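# Seat held gear onto shaft, meshing with neighbours

## Task

The left gripper starts holding a gear a little above a shaft's tip. Lower the gear onto that shaft until it sits fully down and level (not tilted relative to the shaft), with its teeth engaged with the two adjacent gears. Forcing or jamming it too hard counts as failure.

## Robot and tools

Robot: two six-joint arms with parallel grippers, left_arm and right_arm. Every row or target row carries 14 numbers for both arms together: left_arm waist, shoulder, elbow, wrist pitch, wrist yaw, wrist roll, opening, then the same seven for right_arm. Send all 14 even if only one arm should move.

Frames: the scene frame has its origin at table-top height between the arm bases, +z up, +x out over the table, left_arm toward +y (this is not the image left). Each arm's end_effector_position (metres, the point between the finger pads) and end_effector_quat_wxyz are reported in that arm's own base frame. The left base sits near (+0.006, +0.304, -0.005) and the right near (-0.002, -0.271, -0.001) in the scene frame, both nearly level. Gripper fingers point along the gripper's +z and close along its y. Printed poses can be a few centimetres off.

Joint numbers in a call are offsets, not poses: each counts from the arm's Joint targets as reported when that action or move begins, not from the previous row. Scale: 1.0 equals 2.224 rad for waist, shoulder, elbow and 8.485 rad for the three wrist joints; values lie in [-1, 1]. Stated ranges (rad): waist -2.618 to 3.054, shoulder 0.000 to 3.142, elbow 0.000 to 3.142, wrist pitch -1.571 to 1.571, wrist yaw -1.571 to 1.571, wrist roll -2.094 to 2.094. An action asking a joint more than 0.059 rad beyond its range is rejected for both arms. The opening number is absolute, -1 closed to +1 fully open (pad gap about 0 mm at -1, 18 at -0.5, 43 at 0, 69 at +0.5, 87 at +1). To keep a grip, keep commanding about 0.04 below the grip_measured reading at first contact; sending 0 is a real half-open command, so resend the current value to leave a gripper alone. Releasing the gear early is a drop.

execute_actions(actions, cameras): actions is a list of actions; each action is up to 15 rows of 14 numbers, one row per 1/30 s step, the last row held to fill 15 steps (each action is 0.5 s). An empty list returns state plus images. cameras: list of names (cam_high, cam_left_wrist, cam_right_wrist) or ["all"]; by default images only for an empty list.

move(target, speed, blend, opening_speed, blocking, cameras): drives all joints along joint paths toward target, one 14-number row or a list of up to 15 rows, every row's offsets counted from the same starting Joint targets. speed in rad/s (0.01 to 12.57, default 0.5) for the joint with furthest to go, one value or one per target. blend in rad rounds corners in a list; 0 stops at each. opening_speed (0.2 or more, per second on the -1..+1 scale) ramps the gripper. blocking=false returns after about 0.5 s while motion continues. Paths ignore obstacles; faster contact hits harder and a target far past contact presses harder, so approach contacts slowly with small offsets. The move: line reports done, off_target, moving, held or fault, plus limits=held if steps were withheld.

wait(seconds 0 to 10, cameras) lets the scene run; stop(cameras) brakes a running move; zoom_image(camera, region [x0,y0,x1,y1] pixels, max 504x504) enlarges the latest image of a camera; read_manual returns licence texts; finished_scene(scene) ends the scene irreversibly and should be the last call of a reply.

Results: Joint positions and Joint velocities list each arm's six joints (rad, rad/s) then gripper position (0 closed to 1 open). Joint targets are the base for the next offsets. Joint torques are in joint order with offsets and noise; a shift may hint at contact. grip_measured is on the opening scale. "joint sent to its limit" means a joint was clamped at its end; "joint command not followed" means the clearance check altered targets. MOTOR HOT appears at 75 °C; at 90 °C an arm folds and idles. Avoid long stretched holds or pushing into unreachable poses.

Cameras: cam_high is fixed on a beam behind the arms; each wrist camera rides its hand, and its cable counts as part of the arm when touched. All images are 896x504.

Avoid: dropping the gear or letting go while it moves, fast hits, hard pushes on the shaft or gears, arms pressing on each other, touching the bar, plate and rail near the bases, and anything leaving the table. To end an unwanted push, command targets back past the measured positions. A good approach: check alignment with images, lower in small slow steps, rotate the wrist roll slightly if teeth do not engage, release gently once seated, then lift clear.

Each tool is called as name(argument=value, ...) on one line, values as JSON.

## Session

execute_actions(actions=[])

Scene clock: 0.00 s.
left_arm: end_effector_position=(+0.2826, -0.1438, +0.1208) grip_measured=-0.512 end_effector_quat_wxyz=(-0.008, +0.859, +0.512, +0.005) | right_arm: end_effector_position=(+0.3825, +0.0000, +0.3605) grip_measured=+1.000 end_effector_quat_wxyz=(+0.707, +0.000, +0.707, +0.000)
Joint positions: left_arm=[-0.61 1.758 1.505 -1.329 -0.015 1.457 0.244] | right_arm=[0 1.047 1.047 0 0 0 1]
Joint velocities: within noise
Joint torques (N m): no reading
Heat: left arm: 30 °C; right arm: 29 °C.
Joint targets: left_arm=[-0.607 1.745 1.514 -1.335 -0.020 1.457] | right_arm=[0.000 1.042 1.060 0.010 -0.001 0.000]
Tool commands: left_gripper/opening=-1.0 right_gripper/opening=+1.0

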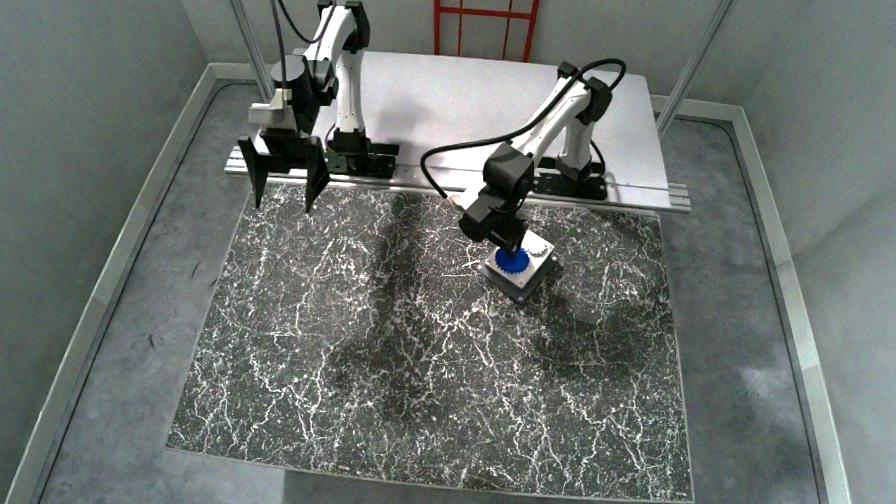

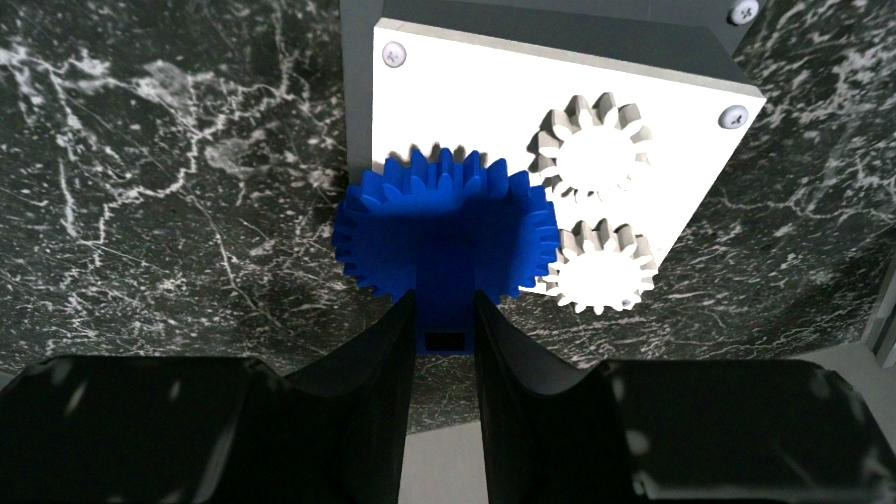

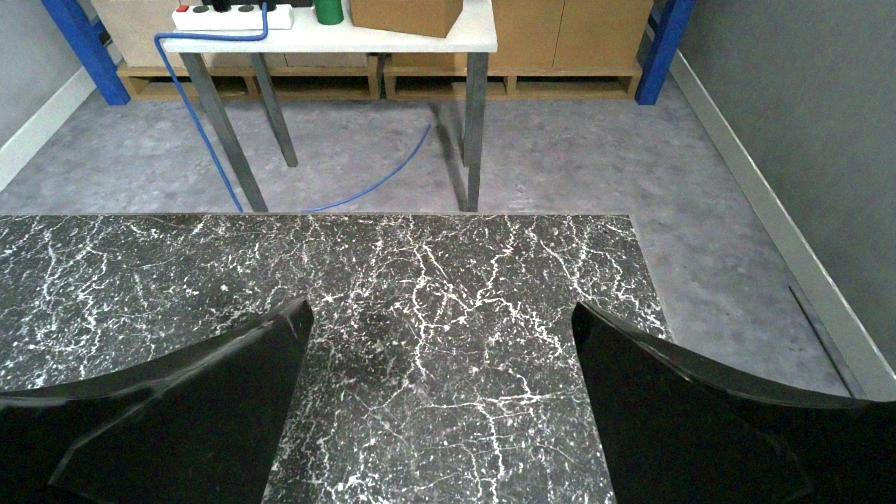

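zoom_image(camera="cam_left_wrist", region=[320, 40, 780, 360])

zoom_image(camera="cam_high", region=[450, 190, 590, 310])

Scaled by 1.096 from the camera's 896x504 image, which has a finer 1280x720 frame.

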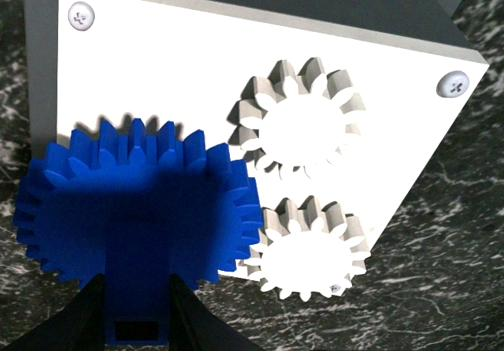

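Scaled by 3.600 from the camera's 896x504 image, which has a finer 1280x720 frame.

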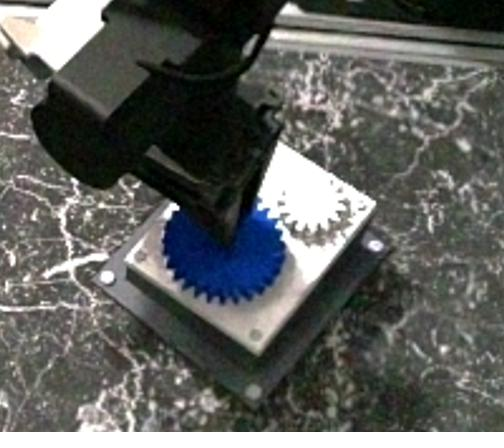

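move(target=[-0.00013,0.00035,-0.0067,0.00185,0,-0.000035,-1,0,0,0,0,0,0,1], speed=0.1, cameras=["cam_left_wrist"])

Scene clock: 67.67 s.
left_arm: end_effector_position=(+0.2826, -0.1438, +0.1208) grip_measured=-0.512 end_effector_quat_wxyz=(-0.008, +0.859, +0.512, +0.005) | right_arm: end_effector_position=(+0.3825, +0.0000, +0.3605) grip_measured=+1.000 end_effector_quat_wxyz=(+0.707, +0.000, +0.707, +0.000)
Joint positions: left_arm=[-0.61 1.758 1.505 -1.329 -0.015 1.457 0.244] | right_arm=[0 1.047 1.047 0 0 0 1]
Joint torques (N m): left_arm=[0.14 -7.28 4.55 0.44 0.11 -0.03] | right_arm=[-0.24 -2.76 8.02 2.24 -0.06 0.09]
Heat: left arm: 35 °C; right arm: 36 °C.
Joint targets: left_arm=[-0.608 1.746 1.499 -1.319 -0.020 1.457] | right_arm=[0.000 1.042 1.060 0.010 -0.001 0.000]
move: done
Images, in order (width x height): cam_left_wrist 896x504.

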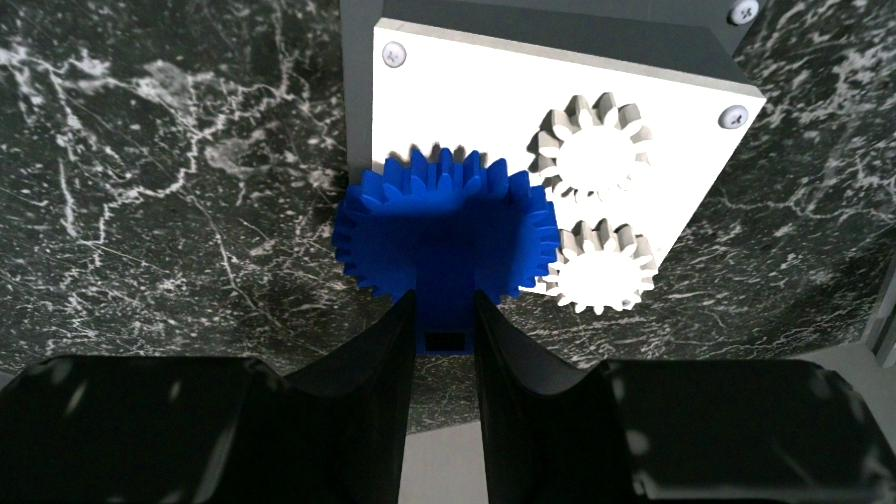

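move(target=[-0.00013,0.00035,-0.0067,0.00185,0,-0.000035,-1,0,0,0,0,0,0,1], speed=0.1, cameras=["cam_left_wrist"])

move(target=[-0.00013,0.00035,-0.0067,0.00185,0,-0.000035,-1,0,0,0,0,0,0,1], speed=0.1, cameras=["cam_left_wrist"])

Scene clock: 72.50 s.
left_arm: end_effector_position=(+0.2822, -0.1435, +0.1187) grip_measured=-0.512 end_effector_quat_wxyz=(-0.009, +0.859, +0.512, +0.004) | right_arm: end_effector_position=(+0.3825, +0.0000, +0.3605) grip_measured=+1.000 end_effector_quat_wxyz=(+0.707, +0.000, +0.707, +0.000)
Joint positions: left_arm=[-0.61 1.758 1.497 -1.322 -0.015 1.457 0.244] | right_arm=[0 1.047 1.047 0 0 0 1]
Joint torques (N m): left_arm=[0.03 -7.27 4.08 0.54 0.11 0] | right_arm=[-0.25 -2.76 8.02 2.24 -0.06 0.09]
Heat: left arm: 36 °C; right arm: 36 °C.
Joint targets: left_arm=[-0.608 1.746 1.484 -1.303 -0.020 1.457] | right_arm=[0.000 1.042 1.060 0.010 -0.001 0.000]
move: done
camera_calibration:
cam_left_wrist: T_world_to_cam=[[-0.877542, 0.479461, 0.00607604, 0.314309], [0.298108, 0.535606, 0.7901, -0.0817829], [0.375567, 0.695157, -0.612948, 0.208033], [0, 0, 0, 1]] pos_world=[0.222069, -0.251511, 0.19022]
Images, in order (width x height): cam_left_wrist 896x504.

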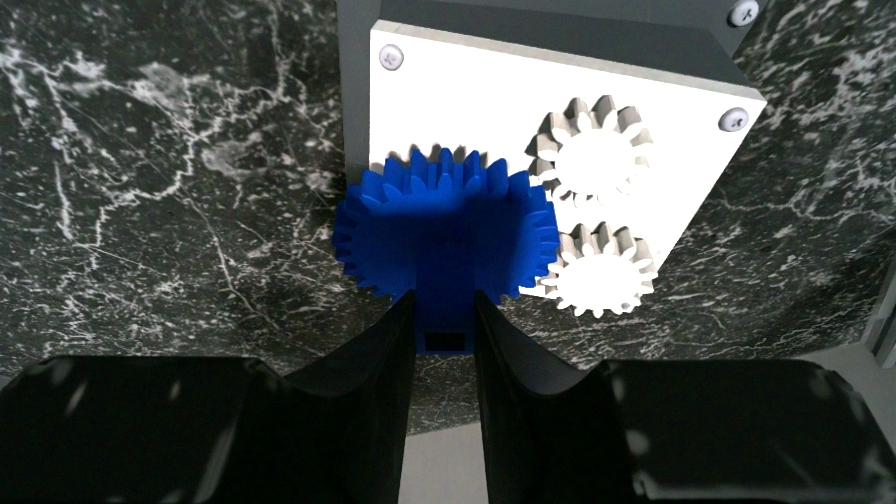

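Scene clock: 73.20 s.
left_arm: end_effector_position=(+0.2822, -0.1435, +0.1180) grip_measured=-0.512 end_effector_quat_wxyz=(-0.009, +0.859, +0.512, +0.004) | right_arm: end_effector_position=(+0.3825, +0.0000, +0.3605) grip_measured=+1.000 end_effector_quat_wxyz=(+0.707, +0.000, +0.707, +0.000)
Joint positions: left_arm=[-0.61 1.758 1.494 -1.319 -0.015 1.457 0.244] | right_arm=[0 1.047 1.047 0 0 0 1]
Joint torques (N m): left_arm=[-0.01 -7.21 3.15 0.67 0.13 -0.03] | right_arm=[-0.25 -2.76 8.02 2.24 -0.07 0.09]
Heat: left arm: 36 °C; right arm: 36 °C.
Joint targets: left_arm=[-0.608 1.747 1.469 -1.287 -0.020 1.457] | right_arm=[0.000 1.042 1.060 0.010 -0.001 0.000]
move: done
camera_calibration:
cam_left_wrist: T_world_to_cam=[[-0.877556, 0.479436, 0.00605633, 0.314267], [0.297939, 0.535362, 0.790329, -0.0812728], [0.37567, 0.695363, -0.612653, 0.207445], [0, 0, 0, 1]] pos_world=[0.22207, -0.25141, 0.189421]
Images, in order (width x height): cam_left_wrist 896x504.

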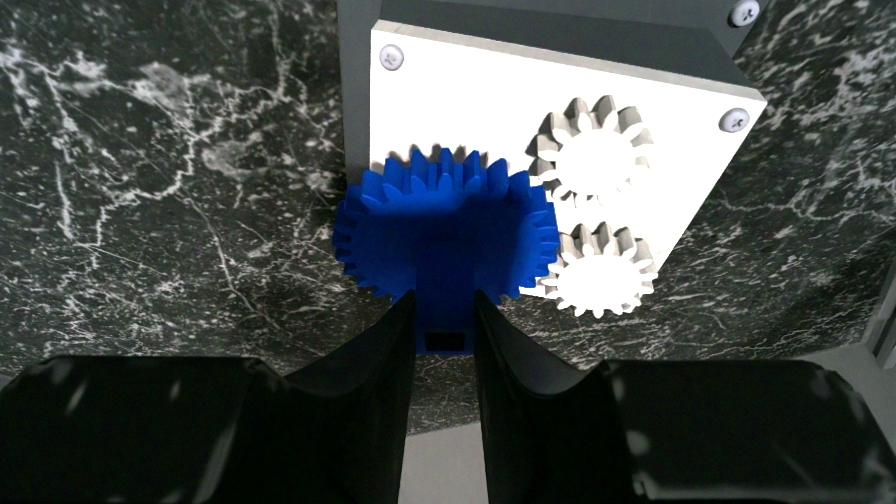

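move(target=[-0.00013,0.00035,-0.0067,0.00185,0,-0.000035,-1,0,0,0,0,0,0,1], speed=0.1)

move(target=[-0.00006,0.00018,-0.0034,0.00093,0,-0.000017,-1,0,0,0,0,0,0,1], speed=0.1, cameras=["cam_left_wrist","cam_high"])

Scene clock: 82.00 s.
left_arm: end_effector_position=(+0.2820, -0.1433, +0.1178) grip_measured=-0.512 end_effector_quat_wxyz=(-0.005, +0.859, +0.512, +0.006) | right_arm: end_effector_position=(+0.3825, +0.0000, +0.3605) grip_measured=+1.000 end_effector_quat_wxyz=(+0.707, +0.000, +0.707, +0.000)
Joint positions: left_arm=[-0.61 1.749 1.482 -1.308 -0.015 1.457 0.244] | right_arm=[0 1.047 1.047 0 0 0 1]
Joint torques (N m): left_arm=[0.01 -6.35 2.84 0.73 0.13 -0.03] | right_arm=[-0.24 -2.76 8.02 2.24 -0.07 0.1]
Heat: left arm: 36 °C; right arm: 36 °C.
Joint targets: left_arm=[-0.609 1.748 1.454 -1.272 -0.020 1.456] | right_arm=[0.000 1.042 1.060 0.010 -0.001 0.000]
move: off_target (left_arm); left_arm: the wrist pitch is farthest, 0.037 rad from its target

Scene clock: 82.70 s.
left_arm: end_effector_position=(+0.2819, -0.1432, +0.1178) grip_measured=-0.512 end_effector_quat_wxyz=(-0.003, +0.859, +0.512, +0.007) | right_arm: end_effector_position=(+0.3825, +0.0000, +0.3605) grip_measured=+1.000 end_effector_quat_wxyz=(+0.707, +0.000, +0.707, +0.000)
Joint positions: left_arm=[-0.61 1.745 1.477 -1.303 -0.015 1.457 0.244] | right_arm=[0 1.047 1.047 0 0 0 1]
Joint torques (N m): left_arm=[0.05 -5.96 2.78 0.76 0.13 -0.04] | right_arm=[-0.24 -2.77 8.02 2.24 -0.07 0.09]
Heat: left arm: 36 °C; right arm: 36 °C.
Joint targets: left_arm=[-0.609 1.748 1.447 -1.264 -0.020 1.456] | right_arm=[0.000 1.042 1.060 0.010 -0.001 0.000]
move: off_target (left_arm); left_arm: the wrist pitch is farthest, 0.039 rad from its target
camera_calibration:
cam_left_wrist: T_world_to_cam=[[-0.877526, 0.479485, -0.00649062, 0.315348], [0.289652, 0.540794, 0.789711, -0.0779748], [0.382165, 0.691112, -0.613445, 0.204888], [0, 0, 0, 1]] pos_world=[0.221011, -0.250637, 0.189312]
Images, in order (width x height): cam_high 896x504, cam_left_wrist 896x504.

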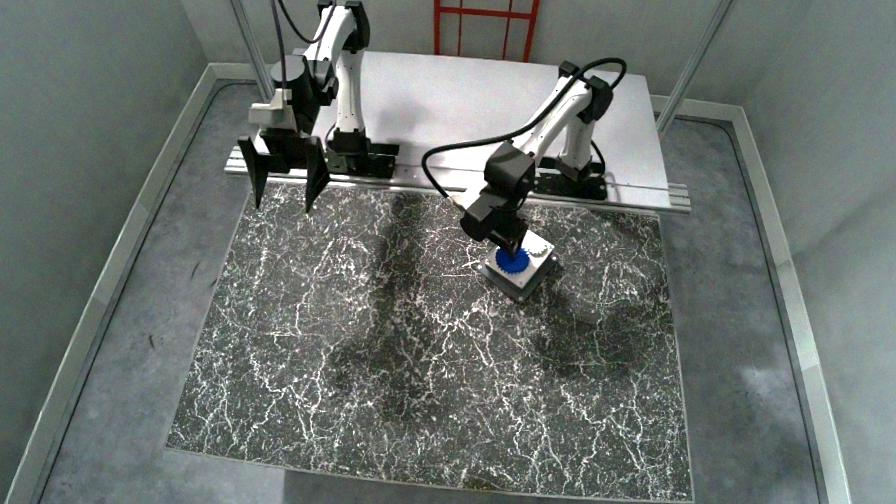

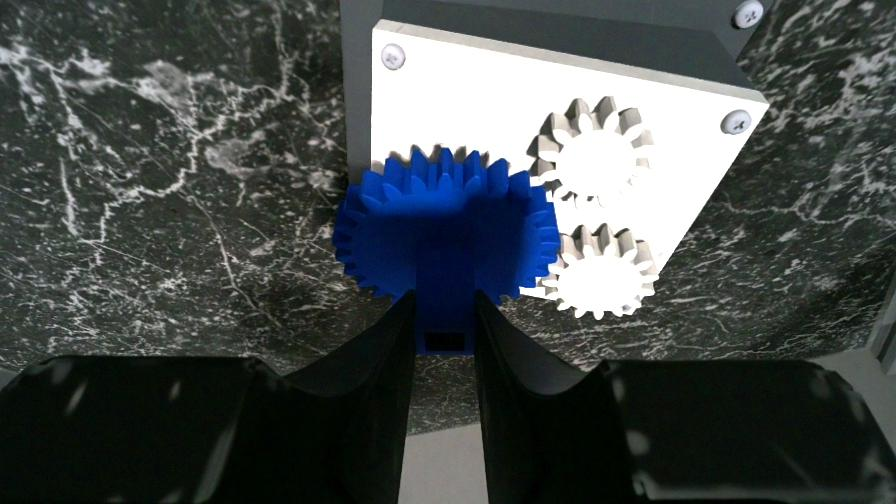

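move(target=[[0.0013,-0.0022,0.0468,-0.01296,0,0,-1,0,0,0,0,0,0,1],[0.0013,0.1021,0.1808,-0.02086,0,0,-1,0,0,0,0,0,0,1]], speed=0.3, cameras=["cam_left_wrist","cam_high"])

zoom_image(camera="cam_left_wrist", region=[396, 20, 896, 300])

Scene clock: 111.33 s.
left_arm: end_effector_position=(+0.3291, -0.1761, +0.1351) grip_measured=-0.512 end_effector_quat_wxyz=(+0.004, +0.859, +0.512, +0.011) | right_arm: end_effector_position=(+0.3825, +0.0000, +0.3605) grip_measured=+1.000 end_effector_quat_wxyz=(+0.707, +0.000, +0.707, +0.000)
Joint positions: left_arm=[-0.61 1.961 1.825 -1.419 -0.016 1.457 0.244] | right_arm=[0 1.047 1.047 0 0 0 1]
Joint torques (N m): left_arm=[0.25 -6.61 6.94 0.23 0.14 -0.05] | right_arm=[-0.24 -2.76 8.02 2.24 -0.07 0.09]
Heat: left arm: 35 °C; right arm: 37 °C.
Joint targets: left_arm=[-0.606 1.976 1.849 -1.441 -0.020 1.456] | right_arm=[0.000 1.042 1.060 0.010 -0.001 0.000]
move: done
camera_calibration:
cam_left_wrist: T_world_to_cam=[[-0.877327, 0.479349, -0.0228495, 0.37471], [0.278848, 0.547953, 0.788664, -0.0825935], [0.390566, 0.685545, -0.6144, 0.216634], [0, 0, 0, 1]] pos_world=[0.267164, -0.282872, 0.2068]
Images, in order (width x height): cam_high 896x504, cam_left_wrist 896x504.

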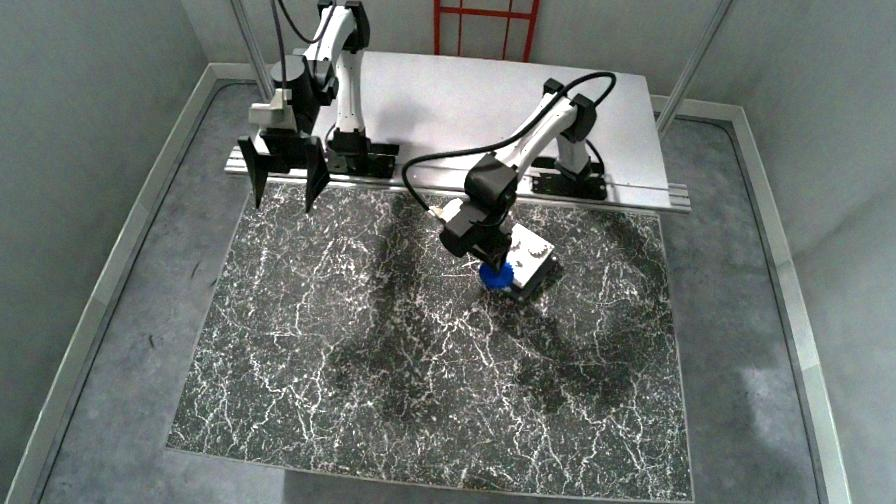

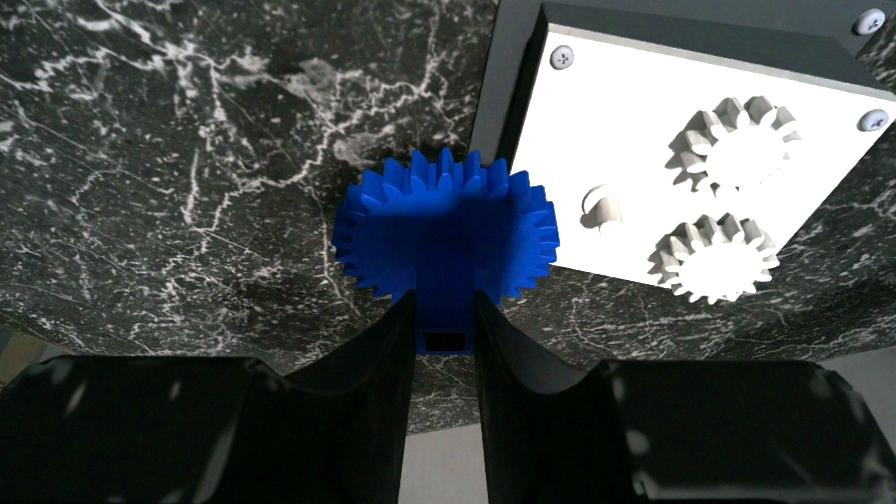

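Scaled by 1.008 from the camera's 896x504 image, which has a finer 1280x720 frame.

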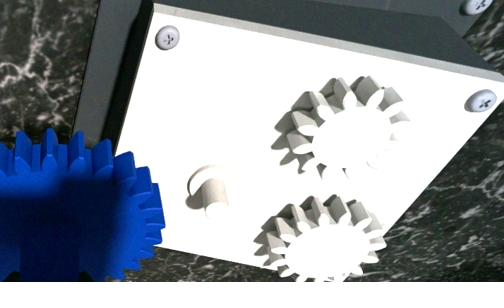

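zoom_image(camera="cam_left_wrist", region=[540, 140, 700, 260])

zoom_image(camera="cam_left_wrist", region=[640, 80, 820, 320])

zoom_image(camera="cam_left_wrist", region=[320, 130, 570, 370])

Scaled by 3.150 from the camera's 896x504 image, which has a finer 1280x720 frame.

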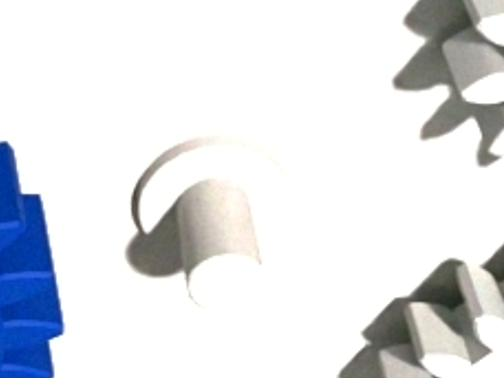

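Scaled by 2.100 from the camera's 896x504 image, which has a finer 1280x720 frame.

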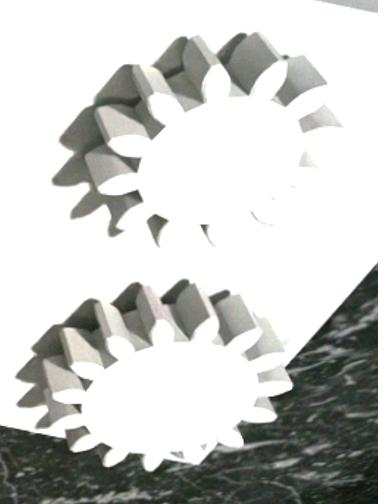

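Scaled by 2.016 from the camera's 896x504 image, which has a finer 1280x720 frame.

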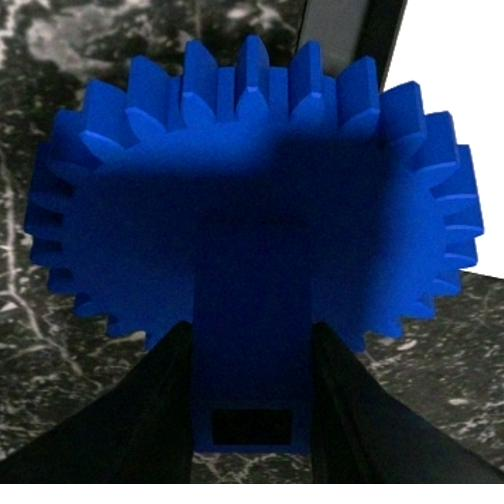

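zoom_image(camera="cam_high", region=[470, 215, 570, 310])

Scaled by 5.040 from the camera's 896x504 image, which has a finer 1280x720 frame.

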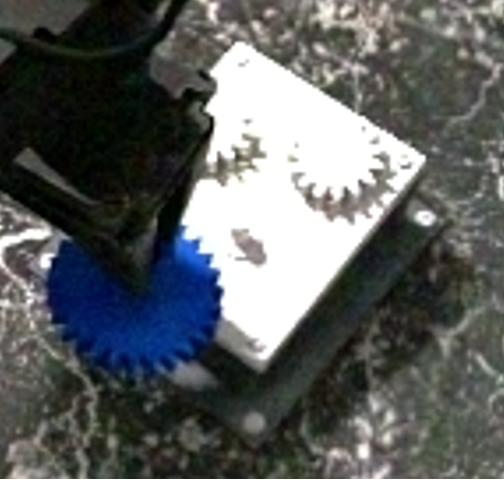

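move(target=[0,-0.2050,-0.2478,0.00955,0,0,-1,0,0,0,0,0,0,1], speed=0.4, cameras=["cam_left_wrist","cam_high"])

zoom_image(camera="cam_left_wrist", region=[180, 50, 560, 330])

zoom_image(camera="cam_high", region=[470, 215, 570, 310])

Scene clock: 222.90 s.
left_arm: end_effector_position=(+0.2309, -0.1075, +0.1276) grip_measured=-0.512 end_effector_quat_wxyz=(-0.024, +0.859, +0.511, -0.002) | right_arm: end_effector_position=(+0.3825, +0.0000, +0.3605) grip_measured=+1.000 end_effector_quat_wxyz=(+0.707, +0.000, +0.707, +0.000)
Joint positions: left_arm=[-0.61 1.55 1.304 -1.37 -0.016 1.457 0.244] | right_arm=[0 1.047 1.047 0 0 0 1]
Joint torques (N m): left_arm=[0.24 -7.06 4.53 0.37 0.14 -0.03] | right_arm=[-0.24 -2.76 8.02 2.24 -0.07 0.09]
Heat: left arm: 37 °C; right arm: 39 °C.
Joint targets: left_arm=[-0.606 1.519 1.298 -1.360 -0.020 1.456] | right_arm=[0.000 1.042 1.060 0.010 -0.001 0.000]
move: done
camera_calibration:
cam_left_wrist: T_world_to_cam=[[-0.876968, 0.479029, 0.0382009, 0.247627], [0.318653, 0.520175, 0.792387, -0.099446], [0.359705, 0.707071, -0.608821, 0.212065], [0, 0, 0, 1]] pos_world=[0.172569, -0.216836, 0.19845]
Images, in order (width x height): cam_high 896x504, cam_left_wrist 896x504.

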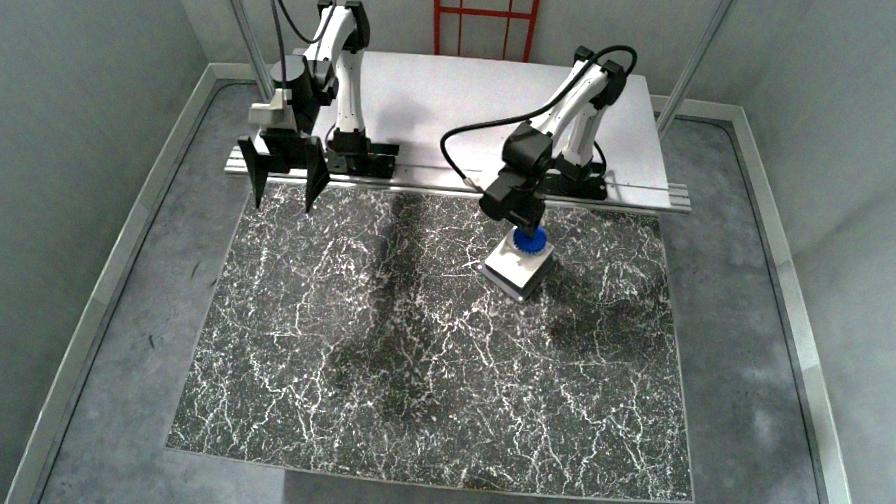

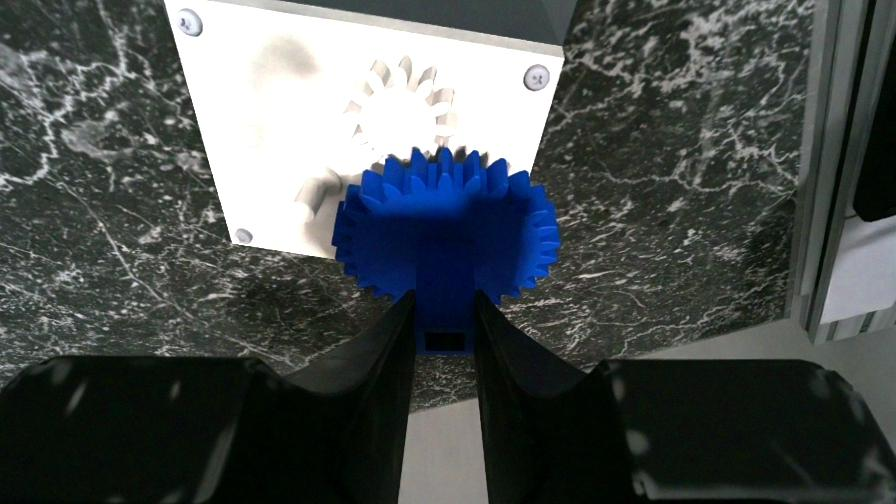

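Scaled by 1.326 from the camera's 896x504 image, which has a finer 1280x720 frame.

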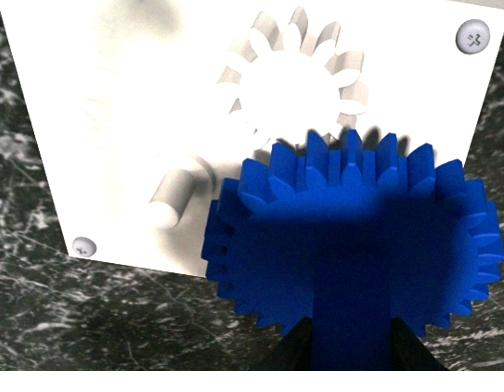

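Scaled by 5.040 from the camera's 896x504 image, which has a finer 1280x720 frame.

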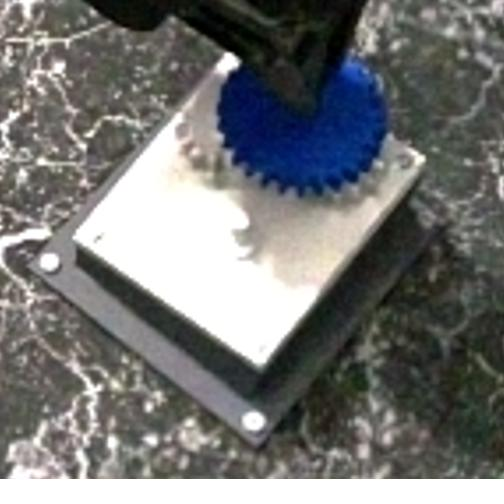

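move(target=[0.0854,0.1007,0.1138,-0.00165,0,0.0224,-1,0,0,0,0,0,0,1], speed=0.4, cameras=["cam_left_wrist","cam_high"])

zoom_image(camera="cam_high", region=[470, 215, 570, 310])

zoom_image(camera="cam_left_wrist", region=[320, 20, 770, 280])

Scene clock: 294.37 s.
left_arm: end_effector_position=(+0.3064, -0.0890, +0.1341) grip_measured=-0.512 end_effector_quat_wxyz=(-0.006, +0.855, +0.519, +0.006) | right_arm: end_effector_position=(+0.3825, +0.0000, +0.3605) grip_measured=+1.000 end_effector_quat_wxyz=(+0.707, +0.000, +0.707, +0.000)
Joint positions: left_arm=[-0.422 1.732 1.526 -1.369 -0.016 1.629 0.244] | right_arm=[0 1.047 1.047 0 0 0 1]
Joint torques (N m): left_arm=[0.39 -5.18 7.06 0.3 0.14 0.16] | right_arm=[-0.24 -2.76 8.02 2.24 -0.06 0.09]
Heat: left arm: 38 °C; right arm: 41 °C.
Joint targets: left_arm=[-0.416 1.744 1.551 -1.374 -0.020 1.646] | right_arm=[0.000 1.042 1.060 0.010 -0.001 0.000]
move: done
camera_calibration:
cam_left_wrist: T_world_to_cam=[[-0.885308, 0.465004, -0.000775343, 0.311364], [0.284628, 0.543212, 0.789878, -0.125498], [0.367718, 0.699065, -0.613263, 0.173247], [0, 0, 0, 1]] pos_world=[0.247668, -0.197724, 0.205616]
Images, in order (width x height): cam_high 896x504, cam_left_wrist 896x504.

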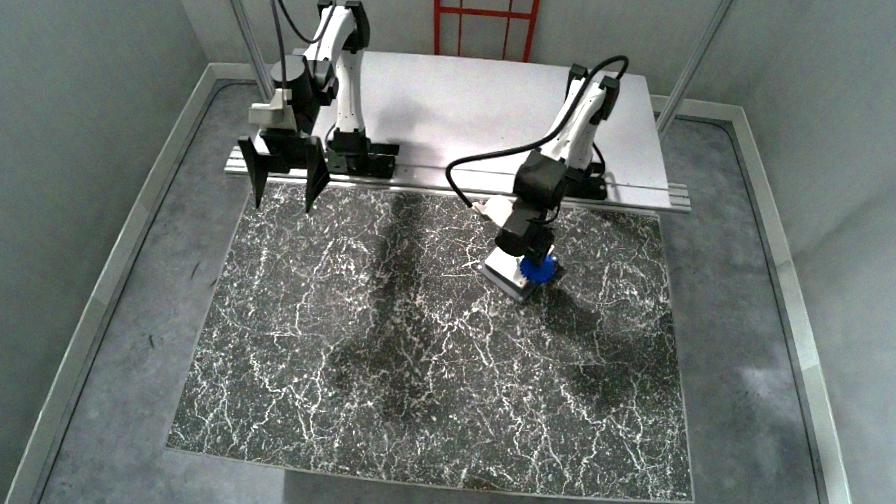

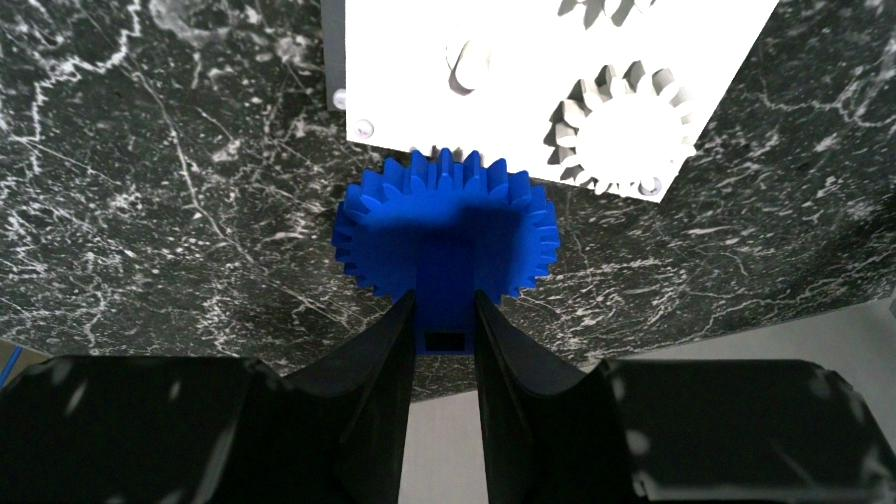

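Scaled by 5.040 from the camera's 896x504 image, which has a finer 1280x720 frame.

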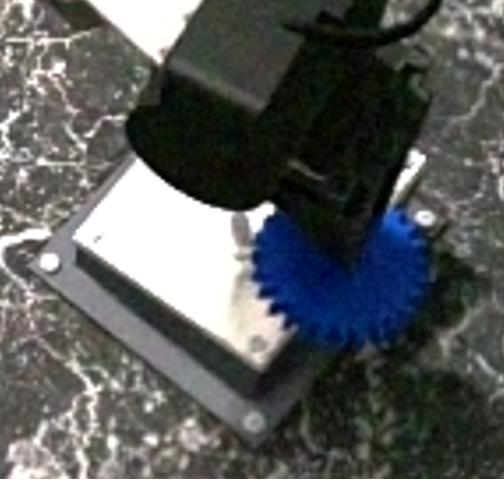

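Scaled by 1.120 from the camera's 896x504 image, which has a finer 1280x720 frame.

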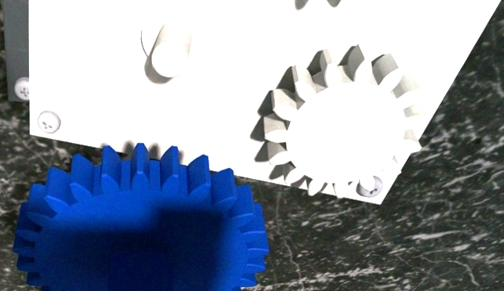

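zoom_image(camera="cam_left_wrist", region=[420, 20, 540, 120])

Scaled by 4.200 from the camera's 896x504 image, which has a finer 1280x720 frame.

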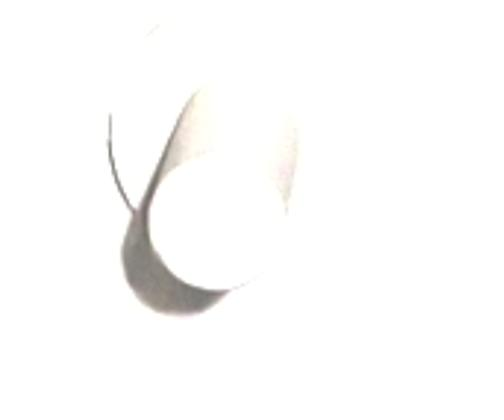

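move(target=[[-0.0751,-0.0135,-0.0161,0.00068,0,-0.0197,-1,0,0,0,0,0,0,1],[-0.0751,-0.0133,-0.0354,0.00581,0,-0.0197,-1,0,0,0,0,0,0,1]], speed=0.3, cameras=["cam_left_wrist","cam_high"])

zoom_image(camera="cam_high", region=[470, 215, 570, 310])

zoom_image(camera="cam_left_wrist", region=[320, 80, 680, 320])

Scene clock: 344.23 s.
left_arm: end_effector_position=(+0.2805, -0.1313, +0.1217) grip_measured=-0.512 end_effector_quat_wxyz=(-0.012, +0.861, +0.509, +0.003) | right_arm: end_effector_position=(+0.3825, +0.0000, +0.3605) grip_measured=+1.000 end_effector_quat_wxyz=(+0.707, +0.000, +0.707, +0.000)
Joint positions: left_arm=[-0.581 1.732 1.477 -1.335 -0.016 1.493 0.244] | right_arm=[0 1.047 1.047 0 0 0 1]
Joint torques (N m): left_arm=[-0.32 -7.43 4.74 0.46 0.15 -0.17] | right_arm=[-0.24 -2.77 8.01 2.24 -0.07 0.09]
Heat: left arm: 35 °C; right arm: 41 °C.
Joint targets: left_arm=[-0.583 1.714 1.472 -1.325 -0.020 1.479] | right_arm=[0.000 1.042 1.060 0.010 -0.001 0.000]
move: done
camera_calibration:
cam_left_wrist: T_world_to_cam=[[-0.874184, 0.48542, 0.0130324, 0.30583], [0.30611, 0.530036, 0.790796, -0.0932474], [0.376961, 0.695291, -0.611941, 0.201446], [0, 0, 0, 1]] pos_world=[0.219958, -0.239095, 0.193027]
Images, in order (width x height): cam_high 896x504, cam_left_wrist 896x504.

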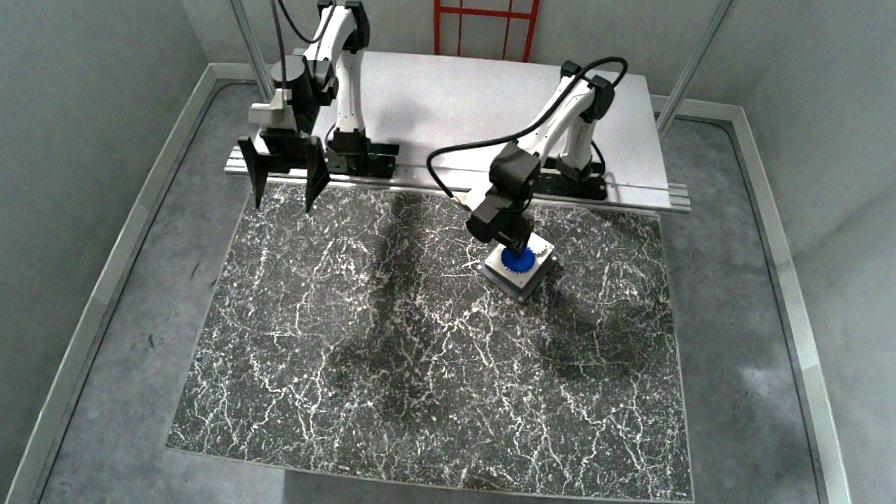

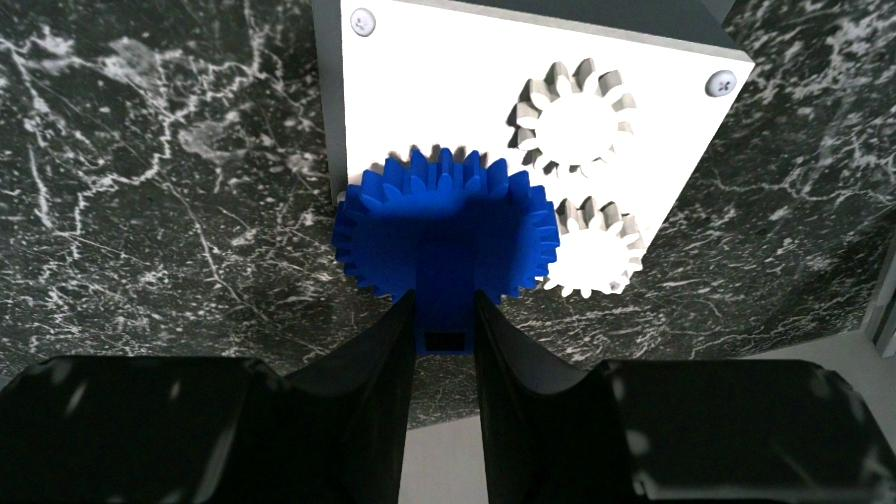

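Scaled by 5.040 from the camera's 896x504 image, which has a finer 1280x720 frame.

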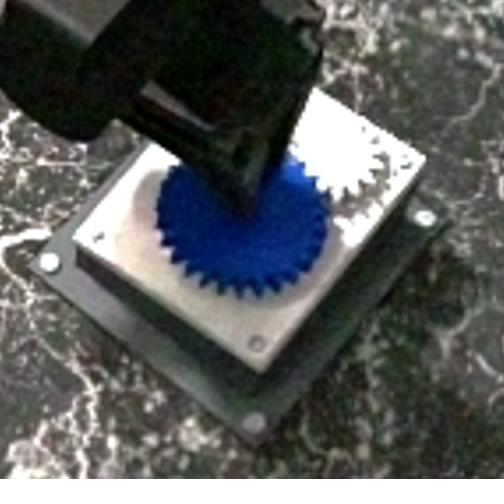

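Scaled by 1.400 from the camera's 896x504 image, which has a finer 1280x720 frame.

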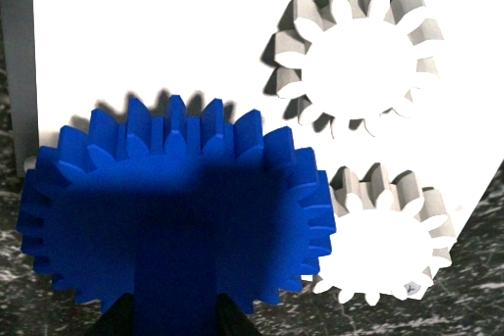

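move(target=[-0.0040,-0.0081,-0.0090,-0.0003,0,-0.0011,-1,0,0,0,0,0,0,1], speed=0.2)

Scene clock: 351.80 s.
left_arm: end_effector_position=(+0.2763, -0.1306, +0.1178) grip_measured=-0.512 end_effector_quat_wxyz=(-0.019, +0.860, +0.510, +0.000) | right_arm: end_effector_position=(+0.3825, +0.0000, +0.3605) grip_measured=+1.000 end_effector_quat_wxyz=(+0.707, +0.000, +0.707, +0.000)
Joint positions: left_arm=[-0.587 1.732 1.461 -1.334 -0.016 1.484 0.244] | right_arm=[0 1.047 1.047 0 0 0 1]
Joint torques (N m): left_arm=[-0.58 -8.88 4.42 0.36 0.14 -0.17] | right_arm=[-0.24 -2.76 8.02 2.24 -0.07 0.09]
Heat: left arm: 35 °C; right arm: 41 °C.
Joint targets: left_arm=[-0.592 1.696 1.452 -1.327 -0.020 1.470] | right_arm=[0.000 1.042 1.060 0.010 -0.001 0.000]
move: off_target (left_arm); left_arm: the shoulder is farthest, 0.036 rad from its target

move(target=[-0.0002,0.0,-0.0067,0.0030,0,0,-1,0,0,0,0,0,0,1], speed=0.1)

move(target=[-0.0002,0.0003,-0.0067,0.00185,0,0,-1,0,0,0,0,0,0,1], speed=0.1)

Scene clock: 357.53 s.
left_arm: end_effector_position=(+0.2764, -0.1304, +0.1176) grip_measured=-0.512 end_effector_quat_wxyz=(-0.015, +0.860, +0.510, +0.002) | right_arm: end_effector_position=(+0.3825, +0.0000, +0.3605) grip_measured=+1.000 end_effector_quat_wxyz=(+0.707, +0.000, +0.707, +0.000)
Joint positions: left_arm=[-0.587 1.724 1.451 -1.323 -0.017 1.483 0.244] | right_arm=[0 1.047 1.047 0 0 0 1]
Joint torques (N m): left_arm=[-0.59 -8.24 3.96 0.53 0.12 -0.13] | right_arm=[-0.25 -2.77 8.02 2.24 -0.07 0.09]
Heat: left arm: 35 °C; right arm: 41 °C.
Joint targets: left_arm=[-0.592 1.696 1.437 -1.302 -0.020 1.470] | right_arm=[0.000 1.042 1.060 0.010 -0.001 0.000]
move: done

Scene clock: 358.23 s.
left_arm: end_effector_position=(+0.2769, -0.1300, +0.1177) grip_measured=-0.512 end_effector_quat_wxyz=(-0.012, +0.860, +0.511, +0.006) | right_arm: end_effector_position=(+0.3825, +0.0000, +0.3605) grip_measured=+1.000 end_effector_quat_wxyz=(+0.707, +0.000, +0.707, +0.000)
Joint positions: left_arm=[-0.587 1.715 1.441 -1.313 -0.021 1.482 0.244] | right_arm=[0 1.047 1.047 0 0 0 1]
Joint torques (N m): left_arm=[-0.61 -7.5 3.49 0.6 0.17 -0.15] | right_arm=[-0.24 -2.76 8.02 2.24 -0.07 0.09]
Heat: left arm: 35 °C; right arm: 41 °C.
Joint targets: left_arm=[-0.593 1.697 1.422 -1.286 -0.020 1.470] | right_arm=[0.000 1.042 1.060 0.010 -0.001 0.000]
move: done

move(target=[0.0180,0,0,0,0,0.0035,-1,0,0,0,0,0,0,1], speed=0.03)

Scene clock: 375.53 s.
left_arm: end_effector_position=(+0.2811, -0.1255, +0.1182) grip_measured=-0.512 end_effector_quat_wxyz=(-0.007, +0.854, +0.520, +0.008) | right_arm: end_effector_position=(+0.3825, +0.0000, +0.3605) grip_measured=+1.000 end_effector_quat_wxyz=(+0.707, +0.000, +0.707, +0.000)
Joint positions: left_arm=[-0.567 1.713 1.441 -1.305 -0.021 1.482 0.244] | right_arm=[0 1.047 1.047 0 0 0 1]
Joint torques (N m): left_arm=[1.21 -7.27 3.56 0.54 0.19 0.15] | right_arm=[-0.24 -2.76 8.02 2.24 -0.07 0.09]
Heat: left arm: 35 °C; right arm: 42 °C.
Joint targets: left_arm=[-0.553 1.697 1.422 -1.286 -0.020 1.499] | right_arm=[0.000 1.042 1.060 0.010 -0.001 0.000]
move: done

execute_actions(actions=[])

zoom_image(camera="cam_high", region=[470, 215, 570, 310])

zoom_image(camera="cam_left_wrist", region=[320, 80, 680, 320])

Scene clock: 393.57 s.
left_arm: end_effector_position=(+0.2811, -0.1255, +0.1182) grip_measured=-0.512 end_effector_quat_wxyz=(-0.007, +0.854, +0.520, +0.008) | right_arm: end_effector_position=(+0.3825, +0.0000, +0.3605) grip_measured=+1.000 end_effector_quat_wxyz=(+0.707, +0.000, +0.707, +0.000)
Joint positions: left_arm=[-0.567 1.713 1.441 -1.305 -0.021 1.482 0.244] | right_arm=[0 1.047 1.047 0 0 0 1]
Joint velocities: within noise
Joint torques (N m): left_arm=[1.25 -7.28 3.63 0.54 0.21 0.2] | right_arm=[-0.24 -2.76 8.01 2.24 -0.07 0.09]
Heat: left arm: 37 °C; right arm: 42 °C.
Joint targets: left_arm=[-0.553 1.697 1.422 -1.286 -0.020 1.499] | right_arm=[0.000 1.042 1.060 0.010 -0.001 0.000]
Tool commands: left_gripper/opening=-1.0 right_gripper/opening=+1.0
camera_calibration:
cam_left_wrist: T_world_to_cam=[[-0.886164, 0.463371, -0.000915076, 0.305855], [0.281472, 0.539861, 0.793299, -0.085862], [0.368086, 0.702735, -0.608831, 0.198132], [0, 0, 0, 1]] pos_world=[0.222276, -0.234605, 0.189023]

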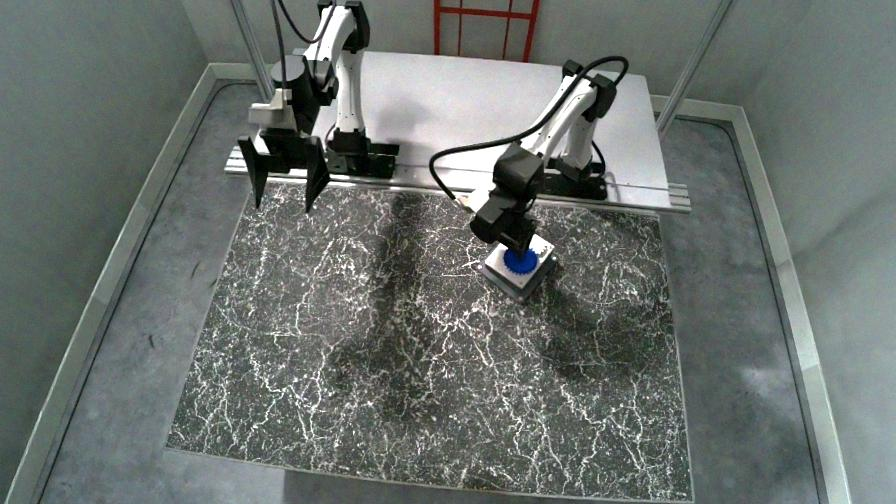

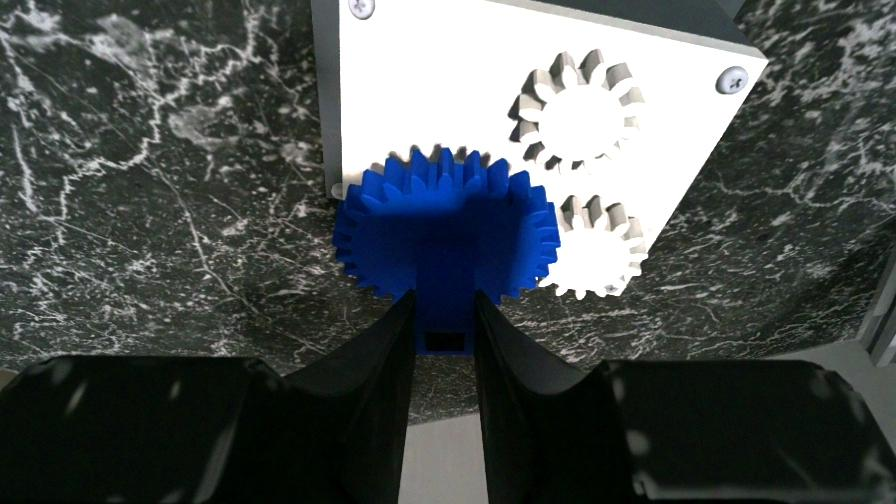

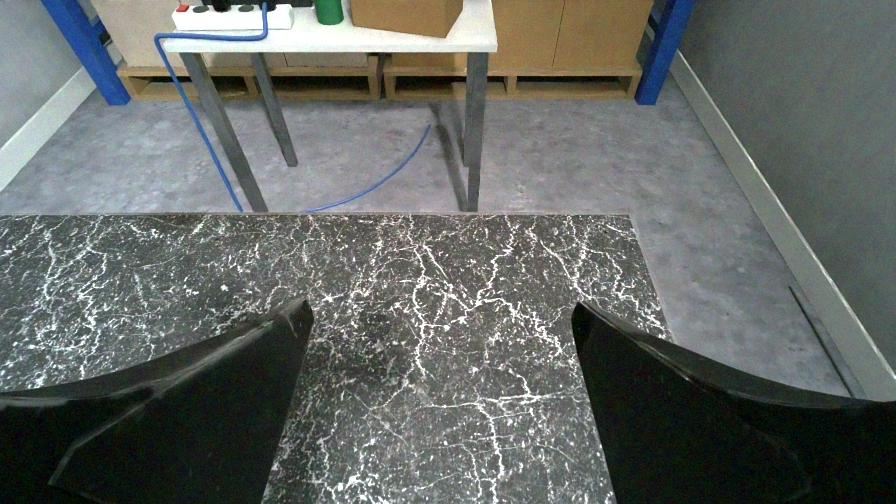

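Scaled by 5.040 from the camera's 896x504 image, which has a finer 1280x720 frame.

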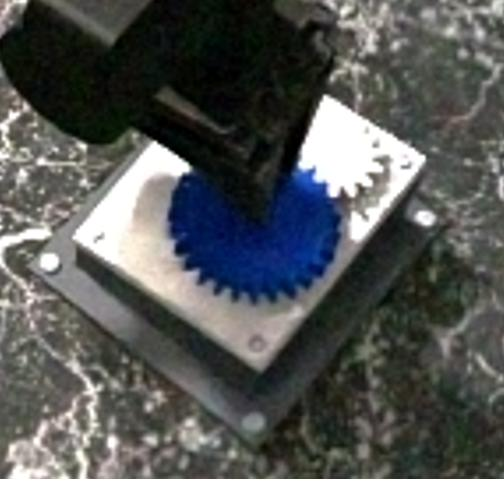

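Scaled by 1.400 from the camera's 896x504 image, which has a finer 1280x720 frame.

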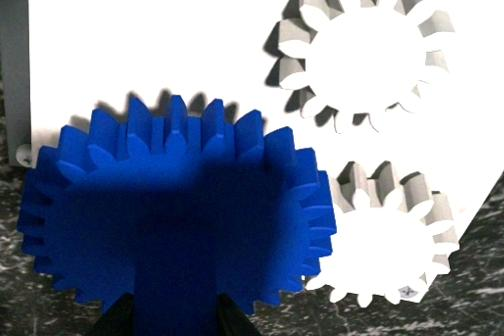

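move(target=[-0.0234,0,0,0,0,-0.0052,-1,0,0,0,0,0,0,1], speed=0.03)

Scene clock: 409.43 s.
left_arm: end_effector_position=(+0.2765, -0.1323, +0.1154) grip_measured=-0.512 end_effector_quat_wxyz=(-0.011, +0.859, +0.511, +0.011) | right_arm: end_effector_position=(+0.3825, +0.0000, +0.3605) grip_measured=+1.000 end_effector_quat_wxyz=(+0.707, +0.000, +0.707, +0.000)
Joint positions: left_arm=[-0.599 1.713 1.429 -1.296 -0.029 1.47 0.244] | right_arm=[0 1.047 1.047 0 0 0 1]
Joint torques (N m): left_arm=[-0.66 -7.24 4.52 0.47 0.29 -0.2] | right_arm=[-0.24 -2.77 8.02 2.24 -0.07 0.09]
Heat: left arm: 38 °C; right arm: 42 °C.
Joint targets: left_arm=[-0.605 1.697 1.422 -1.286 -0.020 1.455] | right_arm=[0.000 1.042 1.060 0.010 -0.001 0.000]
move: done

move(target=[-0.0002,0.0003,-0.0100,0.00265,0,0,-1,0,0,0,0,0,0,1], speed=0.1)

move(target=[-0.0001,0.0003,-0.0067,0.00185,0,0,-1,0,0,0,0,0,0,1], speed=0.1, cameras=["cam_left_wrist"])

Scene clock: 415.73 s.
left_arm: end_effector_position=(+0.2764, -0.1321, +0.1122) grip_measured=-0.512 end_effector_quat_wxyz=(-0.011, +0.859, +0.511, +0.012) | right_arm: end_effector_position=(+0.3825, +0.0000, +0.3605) grip_measured=+1.000 end_effector_quat_wxyz=(+0.707, +0.000, +0.707, +0.000)
Joint positions: left_arm=[-0.599 1.713 1.416 -1.283 -0.03 1.469 0.244] | right_arm=[0 1.047 1.047 0 0 0 1]
Joint torques (N m): left_arm=[-0.65 -7.24 3.9 0.55 0.33 -0.18] | right_arm=[-0.24 -2.76 8.01 2.24 -0.07 0.09]
Heat: left arm: 38 °C; right arm: 42 °C.
Joint targets: left_arm=[-0.605 1.697 1.400 -1.263 -0.020 1.455] | right_arm=[0.000 1.042 1.060 0.010 -0.001 0.000]
move: done

Scene clock: 416.43 s.
left_arm: end_effector_position=(+0.2765, -0.1320, +0.1118) grip_measured=-0.512 end_effector_quat_wxyz=(-0.008, +0.859, +0.511, +0.013) | right_arm: end_effector_position=(+0.3825, +0.0000, +0.3605) grip_measured=+1.000 end_effector_quat_wxyz=(+0.707, +0.000, +0.707, +0.000)
Joint positions: left_arm=[-0.599 1.709 1.409 -1.275 -0.031 1.469 0.244] | right_arm=[0 1.047 1.047 0 0 0 1]
Joint torques (N m): left_arm=[-0.83 -6.69 3.22 0.61 0.29 -0.17] | right_arm=[-0.23 -2.76 8.02 2.24 -0.07 0.1]
Heat: left arm: 38 °C; right arm: 42 °C.
Joint targets: left_arm=[-0.605 1.698 1.385 -1.248 -0.020 1.455] | right_arm=[0.000 1.042 1.060 0.010 -0.001 0.000]
move: done
camera_calibration:
cam_left_wrist: T_world_to_cam=[[-0.877313, 0.479904, -0.00360801, 0.304886], [0.285929, 0.528715, 0.79919, -0.0793969], [0.385442, 0.700109, -0.601067, 0.194457], [0, 0, 0, 1]] pos_world=[0.215231, -0.240479, 0.181435]
Images, in order (width x height): cam_left_wrist 896x504.

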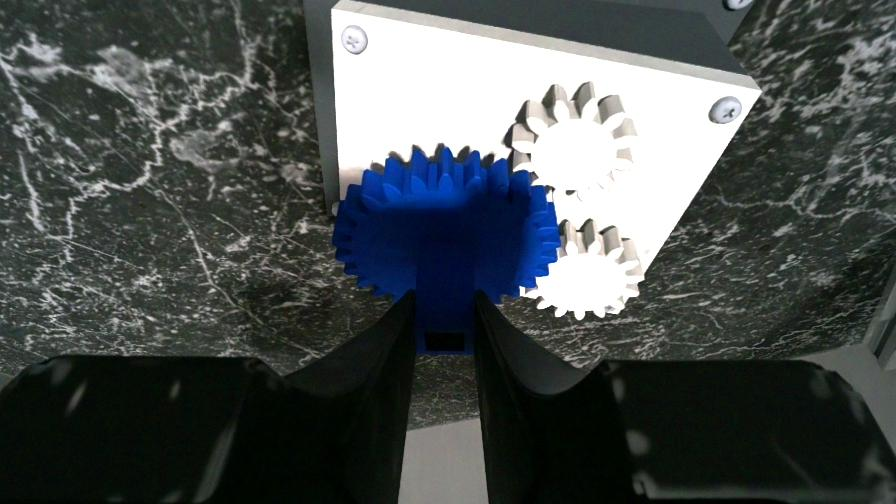

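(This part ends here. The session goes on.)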